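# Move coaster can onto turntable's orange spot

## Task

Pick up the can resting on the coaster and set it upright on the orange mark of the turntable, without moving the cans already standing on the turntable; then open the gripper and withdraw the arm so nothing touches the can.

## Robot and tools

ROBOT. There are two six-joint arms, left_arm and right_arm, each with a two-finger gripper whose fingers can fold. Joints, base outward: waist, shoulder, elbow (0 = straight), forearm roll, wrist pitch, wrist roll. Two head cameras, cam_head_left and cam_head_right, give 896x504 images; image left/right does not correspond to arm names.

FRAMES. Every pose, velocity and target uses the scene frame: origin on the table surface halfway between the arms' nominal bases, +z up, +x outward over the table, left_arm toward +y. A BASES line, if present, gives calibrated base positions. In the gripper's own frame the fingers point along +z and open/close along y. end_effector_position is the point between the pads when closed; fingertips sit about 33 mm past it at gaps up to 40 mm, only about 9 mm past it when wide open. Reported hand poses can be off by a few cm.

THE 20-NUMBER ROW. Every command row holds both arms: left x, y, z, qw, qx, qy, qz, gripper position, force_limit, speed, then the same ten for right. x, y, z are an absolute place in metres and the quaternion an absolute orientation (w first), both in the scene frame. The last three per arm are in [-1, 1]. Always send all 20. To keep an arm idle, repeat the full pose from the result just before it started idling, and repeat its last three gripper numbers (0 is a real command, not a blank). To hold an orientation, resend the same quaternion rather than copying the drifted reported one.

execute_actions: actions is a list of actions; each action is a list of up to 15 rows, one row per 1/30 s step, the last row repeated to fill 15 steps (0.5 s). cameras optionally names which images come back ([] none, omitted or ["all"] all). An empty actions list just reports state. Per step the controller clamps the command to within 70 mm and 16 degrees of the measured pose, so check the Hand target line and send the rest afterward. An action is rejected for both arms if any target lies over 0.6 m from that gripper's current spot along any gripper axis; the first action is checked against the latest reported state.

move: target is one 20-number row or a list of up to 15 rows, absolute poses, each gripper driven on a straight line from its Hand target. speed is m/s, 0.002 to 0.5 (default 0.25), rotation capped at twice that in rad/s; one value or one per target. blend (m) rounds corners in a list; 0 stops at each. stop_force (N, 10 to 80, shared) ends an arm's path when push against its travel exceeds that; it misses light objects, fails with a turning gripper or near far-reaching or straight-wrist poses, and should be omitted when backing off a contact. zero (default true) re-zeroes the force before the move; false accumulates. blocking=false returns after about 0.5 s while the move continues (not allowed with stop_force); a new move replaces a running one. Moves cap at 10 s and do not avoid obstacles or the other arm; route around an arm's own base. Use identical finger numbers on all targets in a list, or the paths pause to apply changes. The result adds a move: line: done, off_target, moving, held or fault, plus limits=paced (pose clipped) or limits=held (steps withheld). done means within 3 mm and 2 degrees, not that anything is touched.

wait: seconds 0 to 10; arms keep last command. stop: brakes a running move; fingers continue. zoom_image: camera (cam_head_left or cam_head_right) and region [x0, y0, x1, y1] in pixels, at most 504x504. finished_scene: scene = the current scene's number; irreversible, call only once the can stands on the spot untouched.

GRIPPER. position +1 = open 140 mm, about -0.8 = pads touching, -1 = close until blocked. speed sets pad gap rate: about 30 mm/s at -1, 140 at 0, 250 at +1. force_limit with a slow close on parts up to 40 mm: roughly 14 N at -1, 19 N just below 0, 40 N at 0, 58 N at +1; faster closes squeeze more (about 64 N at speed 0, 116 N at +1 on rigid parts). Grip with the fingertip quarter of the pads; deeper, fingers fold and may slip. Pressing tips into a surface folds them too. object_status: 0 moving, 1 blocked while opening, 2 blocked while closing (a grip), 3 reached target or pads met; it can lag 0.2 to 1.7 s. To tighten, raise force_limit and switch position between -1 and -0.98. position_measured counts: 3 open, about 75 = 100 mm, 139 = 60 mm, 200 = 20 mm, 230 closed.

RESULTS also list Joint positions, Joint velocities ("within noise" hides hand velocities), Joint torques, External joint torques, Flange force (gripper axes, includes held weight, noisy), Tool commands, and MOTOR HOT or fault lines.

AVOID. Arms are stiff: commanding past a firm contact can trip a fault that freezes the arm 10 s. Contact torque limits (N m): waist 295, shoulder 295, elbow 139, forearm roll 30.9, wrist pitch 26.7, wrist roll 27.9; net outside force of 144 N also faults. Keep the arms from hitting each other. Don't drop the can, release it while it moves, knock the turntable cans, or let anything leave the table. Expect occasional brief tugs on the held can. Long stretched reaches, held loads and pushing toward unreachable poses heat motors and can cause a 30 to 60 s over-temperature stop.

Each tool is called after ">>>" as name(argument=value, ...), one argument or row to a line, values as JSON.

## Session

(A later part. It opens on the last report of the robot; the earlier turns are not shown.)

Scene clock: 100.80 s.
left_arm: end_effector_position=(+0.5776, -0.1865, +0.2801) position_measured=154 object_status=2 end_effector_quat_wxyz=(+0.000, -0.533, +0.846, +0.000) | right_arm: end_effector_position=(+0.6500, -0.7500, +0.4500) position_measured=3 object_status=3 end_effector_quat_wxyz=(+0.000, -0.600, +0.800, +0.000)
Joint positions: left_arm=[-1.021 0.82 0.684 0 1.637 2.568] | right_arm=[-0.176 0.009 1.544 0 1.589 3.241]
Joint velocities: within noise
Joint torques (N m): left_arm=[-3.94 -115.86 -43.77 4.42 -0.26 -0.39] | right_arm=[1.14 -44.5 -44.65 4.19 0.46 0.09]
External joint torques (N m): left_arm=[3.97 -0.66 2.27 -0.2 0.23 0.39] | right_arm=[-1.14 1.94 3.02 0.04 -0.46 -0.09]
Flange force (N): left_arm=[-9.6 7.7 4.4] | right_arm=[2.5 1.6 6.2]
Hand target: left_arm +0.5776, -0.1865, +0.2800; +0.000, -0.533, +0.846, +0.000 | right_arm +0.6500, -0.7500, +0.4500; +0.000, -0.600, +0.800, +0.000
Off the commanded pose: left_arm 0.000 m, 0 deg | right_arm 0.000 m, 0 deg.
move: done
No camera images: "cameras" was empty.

>>> wait(
  seconds=6.06,
  cameras=[],
)

>>> move(
  target=[
    [0.5913, -0.1535, 0.27, 0, -0.533, 0.846, 0, -1, 0, -0.6, 0.65, -0.75, 0.45, 0, -0.6, 0.8, 0, 1, 1, 1],
    [0.596, -0.118, 0.23, 0, -0.533, 0.846, 0, -1, 0, -0.6, 0.65, -0.75, 0.45, 0, -0.6, 0.8, 0, 1, 1, 1],
    [0.5913, -0.0825, 0.185, 0, -0.533, 0.846, 0, -1, 0, -0.6, 0.65, -0.75, 0.45, 0, -0.6, 0.8, 0, 1, 1, 1],
    [0.5776, -0.0495, 0.158, 0, -0.533, 0.846, 0, -1, 0, -0.6, 0.65, -0.75, 0.45, 0, -0.6, 0.8, 0, 1, 1, 1],
    [0.5559, -0.0211, 0.149, 0, -0.533, 0.846, 0, -1, 0, -0.6, 0.65, -0.75, 0.45, 0, -0.6, 0.8, 0, 1, 1, 1],
    [0.5275, 0.0006, 0.148, 0, -0.533, 0.846, 0, -1, 0, -0.6, 0.65, -0.75, 0.45, 0, -0.6, 0.8, 0, 1, 1, 1],
    [0.4945, 0.0143, 0.148, 0, -0.533, 0.846, 0, -1, 0, -0.6, 0.65, -0.75, 0.45, 0, -0.6, 0.8, 0, 1, 1, 1],
    [0.459, 0.019, 0.148, 0, -0.533, 0.846, 0, -1, 0, -0.6, 0.65, -0.75, 0.45, 0, -0.6, 0.8, 0, 1, 1, 1],
  ],
  speed=[0.1327, 0.192, 0.205, 0.16, 0.132, 0.128, 0.128, 0.128],
  blend=0.016,
  blocking=false,
  cameras=[],
)

>>> wait(
  seconds=1.2,
)

>>> move(
  target=[
    [0.4945, 0.0143, 0.148, 0, -0.533, 0.846, 0, 0.35, 0, 0, 0.65, -0.75, 0.45, 0, -0.6, 0.8, 0, 1, 1, 1],
    [0.459, 0.019, 0.149, 0, -0.533, 0.846, 0, 0.35, 0, 0, 0.65, -0.75, 0.45, 0, -0.6, 0.8, 0, 1, 1, 1],
    [0.4235, 0.0143, 0.165, 0, -0.533, 0.846, 0, 0.35, 0, 0, 0.65, -0.75, 0.45, 0, -0.6, 0.8, 0, 1, 1, 1],
    [0.3905, 0.0006, 0.21, 0, -0.533, 0.846, 0, 0.35, 0, 0, 0.65, -0.75, 0.45, 0, -0.6, 0.8, 0, 1, 1, 1],
    [0.3621, -0.0211, 0.29, 0, -0.533, 0.846, 0, 0.35, 0, 0, 0.65, -0.75, 0.45, 0, -0.6, 0.8, 0, 1, 1, 1],
    [0.3404, -0.0495, 0.33, 0, -0.533, 0.846, 0, 0.35, 0, 0, 0.65, -0.75, 0.45, 0, -0.6, 0.8, 0, 1, 1, 1],
  ],
  speed=[0.128, 0.128, 0.135, 0.205, 0.28, 0.28],
  blend=0.016,
  blocking=false,
)

>>> wait(
  seconds=3,
)

>>> zoom_image(
  camera="cam_head_left",
  region=[440, 250, 610, 420],
)

>>> zoom_image(
  camera="cam_head_right",
  region=[440, 250, 610, 420],
)

Scene clock: 107.80 s.
left_arm: end_effector_position=(+0.5776, -0.1865, +0.2800) position_measured=154 object_status=2 end_effector_quat_wxyz=(+0.000, -0.533, +0.846, +0.000) | right_arm: end_effector_position=(+0.6500, -0.7500, +0.4500) position_measured=3 object_status=3 end_effector_quat_wxyz=(+0.000, -0.600, +0.800, +0.000)
Joint positions: left_arm=[-1.021 0.82 0.684 0 1.637 2.568] | right_arm=[-0.176 0.009 1.544 0 1.589 3.241]
Joint velocities: within noise
Joint torques (N m): left_arm=[-4.08 -115.28 -42.99 4.42 -0.26 -0.38] | right_arm=[0.91 -44.3 -44.63 4.14 0.47 0.06]
External joint torques (N m): left_arm=[4.22 -1.84 1.26 -0.18 0.22 0.38] | right_arm=[-0.92 2.12 3.09 0.08 -0.48 -0.06]
Flange force (N): left_arm=[-9.0 6.2 2.5] | right_arm=[2.0 1.4 6.4]
Hand target: left_arm +0.5776, -0.1865, +0.2800; +0.000, -0.533, +0.846, +0.000 | right_arm +0.6500, -0.7500, +0.4500; +0.000, -0.600, +0.800, +0.000
Tool commands: left_gripper/position=-1.0 left_gripper/force_limit=+0.0 left_gripper/speed=-0.6 right_gripper/position=+1.0 right_gripper/force_limit=+1.0 right_gripper/speed=+1.0
Off the commanded pose: left_arm 0.000 m, 0 deg | right_arm 0.000 m, 0 deg.
wait: 6.07 s; at rest from the start
No camera images: "cameras" was empty.

Scene clock: 108.30 s.
left_arm: end_effector_position=(+0.5932, -0.1380, +0.2525) position_measured=154 object_status=2 end_effector_quat_wxyz=(+0.000, -0.533, +0.846, +0.001) end_effector_velocity=(+0.016, +0.126, -0.140) end_effector_angular_velocity=(+0.007, +0.004, +0.000) | right_arm: end_effector_position=(+0.6500, -0.7500, +0.4500) position_measured=3 object_status=3 end_effector_quat_wxyz=(+0.000, -0.600, +0.800, +0.000)
Joint positions: left_arm=[-0.982 0.749 0.86 0 1.534 2.608] | right_arm=[-0.176 0.009 1.544 0 1.589 3.241]
Joint velocities: left_arm=[0.085 -0.18 0.567 0 -0.379 0.085] | right_arm=[within noise]
Joint torques (N m): left_arm=[-4.78 -105.26 -42.89 4.36 -0.02 -0.68] | right_arm=[1.19 -44.17 -44.63 4.17 0.49 0.06]
External joint torques (N m): left_arm=[5.09 -5.68 2.02 -0.19 0.03 0.68] | right_arm=[-1.23 1.75 3.02 0.06 -0.49 -0.06]
Flange force (N): left_arm=[-14.4 14.2 2.8] | right_arm=[2.6 1.9 6.3]
Hand target: left_arm +0.5943, -0.1291, +0.2426; +0.000, -0.533, +0.846, +0.001 | right_arm +0.6500, -0.7500, +0.4500; +0.000, -0.600, +0.800, +0.000
Tool commands: left_gripper/position=-1.0 left_gripper/force_limit=+0.0 left_gripper/speed=-0.6 right_gripper/position=+1.0 right_gripper/force_limit=+1.0 right_gripper/speed=+1.0
Off the commanded pose: left_arm 0.231 m, 0 deg | right_arm 0.000 m, 0 deg.
move: running; path passed 1 of 8 targets
No camera images: "cameras" was empty.

Scene clock: 109.50 s.
left_arm: end_effector_position=(+0.5347, -0.0051, +0.1482) position_measured=154 object_status=2 end_effector_quat_wxyz=(+0.000, -0.533, +0.846, +0.000) end_effector_velocity=(-0.106, +0.072, -0.002) end_effector_angular_velocity=(-0.002, -0.002, +0.000) | right_arm: end_effector_position=(+0.6500, -0.7500, +0.4500) position_measured=3 object_status=3 end_effector_quat_wxyz=(+0.000, -0.600, +0.800, +0.000)
Joint positions: left_arm=[-0.952 0.539 1.405 0 1.198 2.638] | right_arm=[-0.176 0.009 1.544 0 1.589 3.241]
Joint velocities: left_arm=[-0.053 -0.186 0.302 0.001 -0.119 -0.053] | right_arm=[within noise]
Joint torques (N m): left_arm=[-4.48 -88.94 -40.17 4.11 -0.29 -0.4] | right_arm=[1.28 -44.56 -44.65 4.18 0.47 0.06]
External joint torques (N m): left_arm=[3.41 -3.01 1.23 -0.19 0.26 0.4] | right_arm=[-1.33 2.37 3.09 0.05 -0.48 -0.06]
Flange force (N): left_arm=[-7.3 4.4 -1.0] | right_arm=[2.6 1.0 6.4]
Hand target: left_arm +0.5285, -0.0011, +0.1480; +0.000, -0.533, +0.846, +0.000 | right_arm +0.6500, -0.7500, +0.4500; +0.000, -0.600, +0.800, +0.000
Tool commands: left_gripper/position=-1.0 left_gripper/force_limit=+0.0 left_gripper/speed=-0.6 right_gripper/position=+1.0 right_gripper/force_limit=+1.0 right_gripper/speed=+1.0
Off the commanded pose: left_arm 0.079 m, 0 deg | right_arm 0.000 m, 0 deg.
earlier move: running; path passed 5 of 8 targets
wait: 1.20 s; no rest

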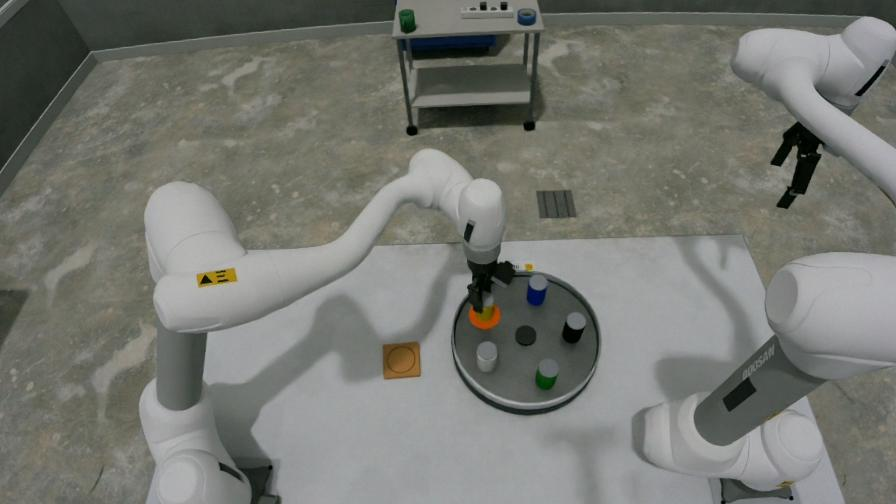

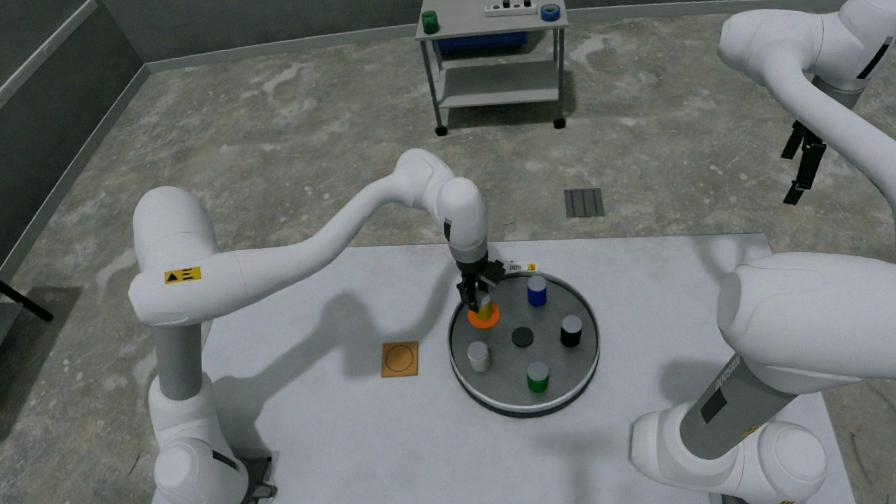

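Scene clock: 110.00 s.
left_arm: end_effector_position=(+0.4749, +0.0169, +0.1485) position_measured=85 object_status=0 end_effector_quat_wxyz=(+0.000, -0.533, +0.846, +0.000) end_effector_velocity=(-0.127, +0.016, +0.005) end_effector_angular_velocity=(-0.001, -0.001, -0.001) | right_arm: end_effector_position=(+0.6500, -0.7500, +0.4500) position_measured=3 object_status=3 end_effector_quat_wxyz=(+0.000, -0.600, +0.800, +0.000)
Joint positions: left_arm=[-0.997 0.459 1.531 0 1.152 2.593] | right_arm=[-0.176 0.009 1.544 0 1.589 3.241]
Joint velocities: left_arm=[-0.125 -0.132 0.193 0 -0.063 -0.123] | right_arm=[within noise]
Joint torques (N m): left_arm=[-4.85 -79.4 -38.46 4.14 -0.13 -0.35] | right_arm=[1.32 -44.27 -44.63 4.2 0.51 0.1]
External joint torques (N m): left_arm=[5.27 -4.02 -0.12 -0.21 0.06 0.35] | right_arm=[-1.22 0.98 2.8 0.05 -0.5 -0.1]
Flange force (N): left_arm=[-8.8 1.2 -2.9] | right_arm=[2.8 2.7 6.0]
Hand target: left_arm +0.4682, +0.0177, +0.1489; +0.000, -0.533, +0.846, +0.000 | right_arm +0.6500, -0.7500, +0.4500; +0.000, -0.600, +0.800, +0.000
Tool commands: left_gripper/position=+0.35 left_gripper/force_limit=+0.0 left_gripper/speed=+0.0 right_gripper/position=+1.0 right_gripper/force_limit=+1.0 right_gripper/speed=+1.0
Off the commanded pose: left_arm 0.235 m, 0 deg | right_arm 0.000 m, 0 deg.
earlier move: replaced; path passed 5 of 8 targets
move: running; path passed 1 of 6 targets; blend cut to 0.0154 m at target 1

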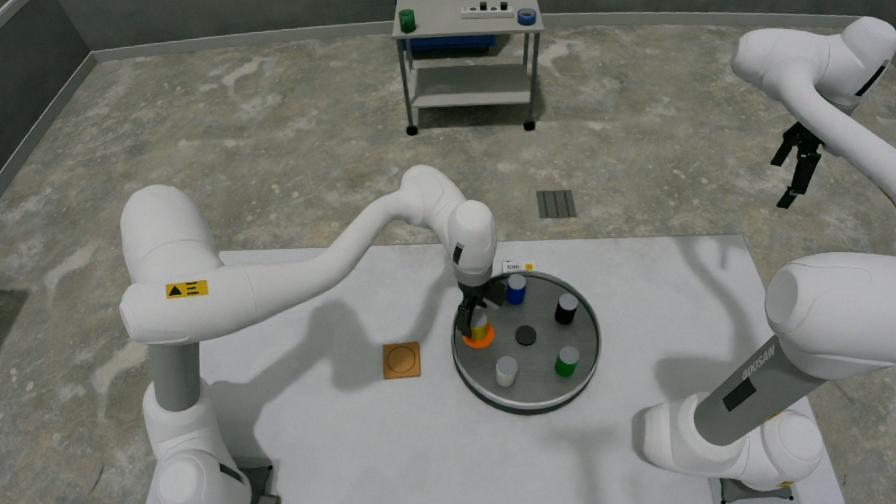

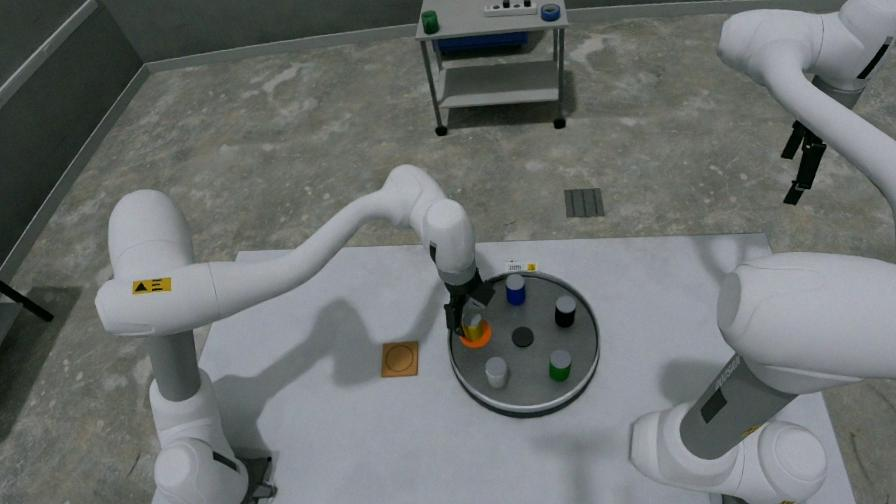

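Scene clock: 111.43 s.
left_arm: end_effector_position=(+0.3403, -0.0495, +0.3299) position_measured=85 object_status=3 end_effector_quat_wxyz=(+0.000, -0.533, +0.846, +0.000) | right_arm: end_effector_position=(+0.6500, -0.7500, +0.4500) position_measured=3 object_status=3 end_effector_quat_wxyz=(+0.000, -0.600, +0.800, +0.000)
Joint positions: left_arm=[-1.19 0.364 1.331 0 1.446 2.4] | right_arm=[-0.176 0.009 1.544 0 1.589 3.241]
Joint velocities: within noise
Joint torques (N m): left_arm=[-3.85 -75.14 -41.66 4.44 -0.32 -0.39] | right_arm=[1.58 -43.91 -44.73 4.16 0.46 0.08]
External joint torques (N m): left_arm=[3.86 -2.38 0.61 -0.26 0.29 0.4] | right_arm=[-1.59 1.58 3.17 0.07 -0.46 -0.08]
Flange force (N): left_arm=[-7.3 0.2 -0.1] | right_arm=[3.4 2.3 6.5]
Hand target: left_arm +0.3404, -0.0495, +0.3300; +0.000, -0.533, +0.846, +0.000 | right_arm +0.6500, -0.7500, +0.4500; +0.000, -0.600, +0.800, +0.000
Tool commands: left_gripper/position=+0.35 left_gripper/force_limit=+0.0 left_gripper/speed=+0.0 right_gripper/position=+1.0 right_gripper/force_limit=+1.0 right_gripper/speed=+1.0
Off the commanded pose: left_arm 0.000 m, 0 deg | right_arm 0.000 m, 0 deg.
earlier move: done; blend cut to 0.0154 m at target 1
wait: 1.43 of 3 s (the move ended)

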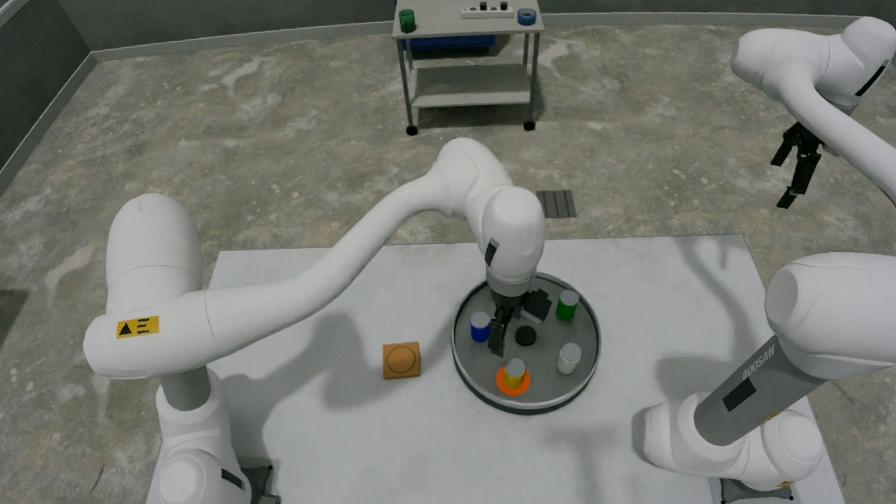

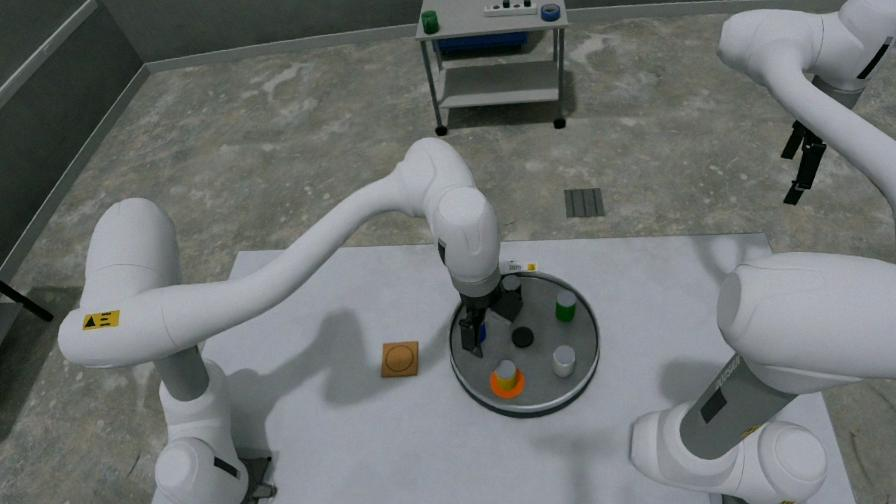

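Scaled by 2.965.

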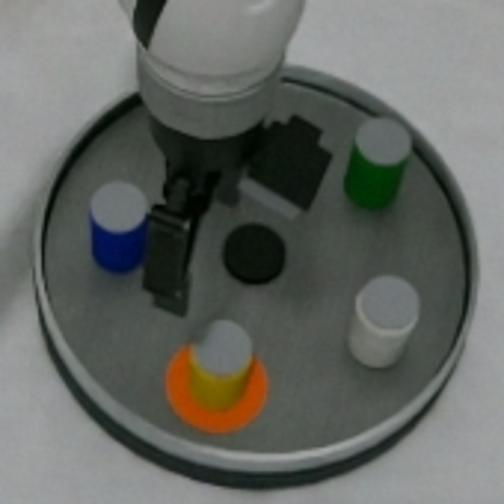

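Scaled by 2.965.

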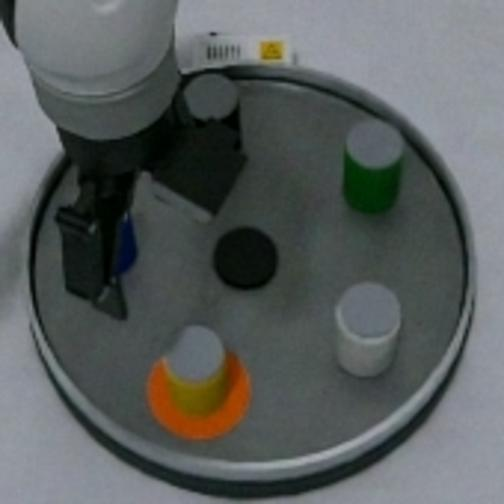

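>>> move(
  target=[
    [0.42, 0.3, 0.4, 0, -0.533, 0.846, 0, 0.35, 0, 0, 0.65, -0.75, 0.45, 0, -0.6, 0.8, 0, 1, 1, 1],
  ],
  speed=0.35,
)

>>> zoom_image(
  camera="cam_head_left",
  region=[440, 250, 610, 420],
)

Scene clock: 113.13 s.
left_arm: end_effector_position=(+0.4199, +0.3000, +0.4000) position_measured=85 object_status=3 end_effector_quat_wxyz=(+0.000, -0.533, +0.846, +0.000) | right_arm: end_effector_position=(+0.6500, -0.7500, +0.4500) position_measured=3 object_status=3 end_effector_quat_wxyz=(+0.000, -0.600, +0.800, +0.000)
Joint positions: left_arm=[-0.793 -0.035 1.677 0 1.5 2.797] | right_arm=[-0.176 0.009 1.544 0 1.589 3.241]
Joint velocities: within noise
Joint torques (N m): left_arm=[-3.19 -36.19 -41.99 4.48 -0.22 -0.38] | right_arm=[1.09 -44.15 -44.44 4.15 0.51 0.07]
External joint torques (N m): left_arm=[3.12 -1.86 0.24 -0.25 0.19 0.38] | right_arm=[-1.14 1.94 2.89 0.06 -0.51 -0.07]
Flange force (N): left_arm=[-7.1 1.1 -0.1] | right_arm=[2.4 1.4 6.1]
Hand target: left_arm +0.4200, +0.3000, +0.4000; +0.000, -0.533, +0.846, +0.000 | right_arm +0.6500, -0.7500, +0.4500; +0.000, -0.600, +0.800, +0.000
Off the commanded pose: left_arm 0.000 m, 0 deg | right_arm 0.000 m, 0 deg.
move: done

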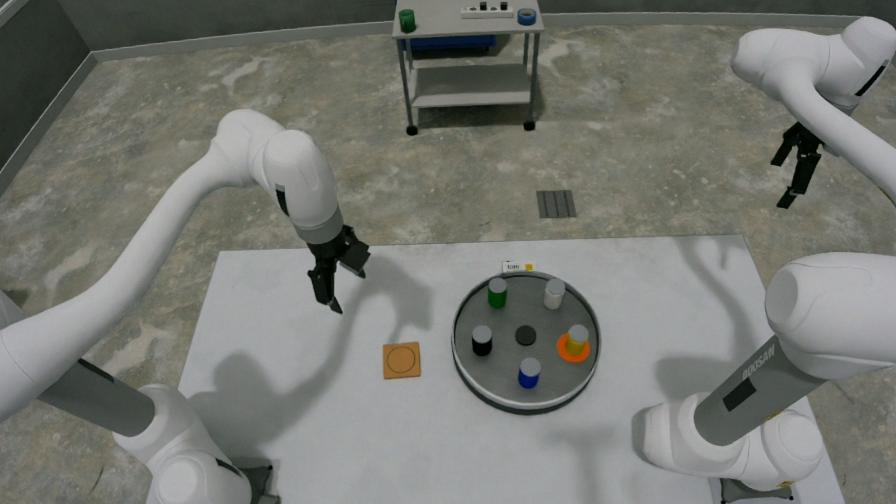

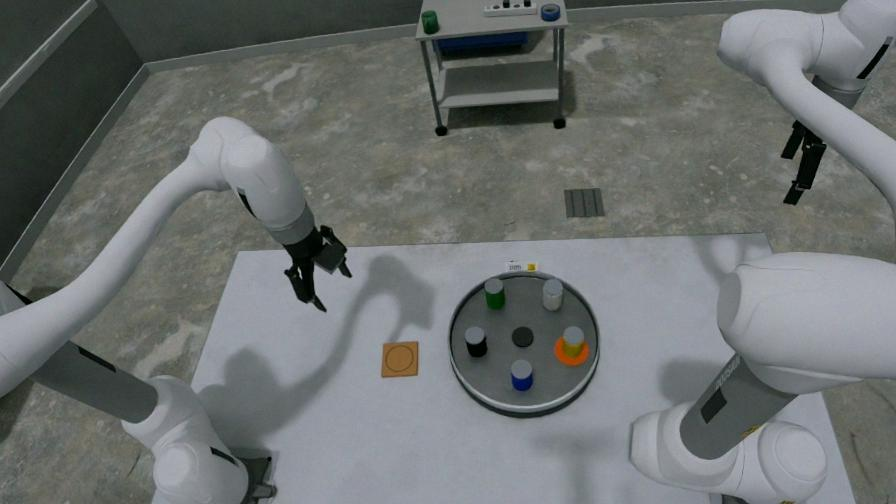

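Scaled by 2.965.

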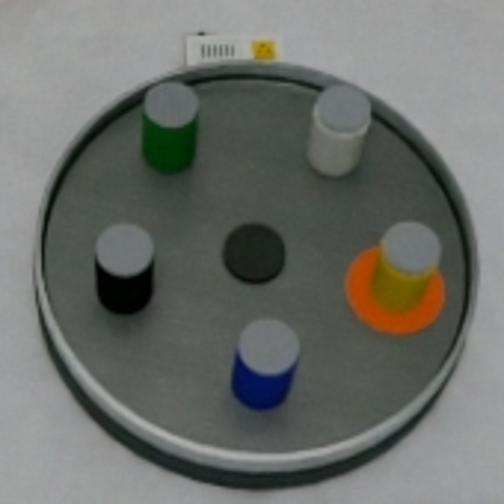

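>>> finished_scene(
  scene=1,
)

The scene is finished: the task was done.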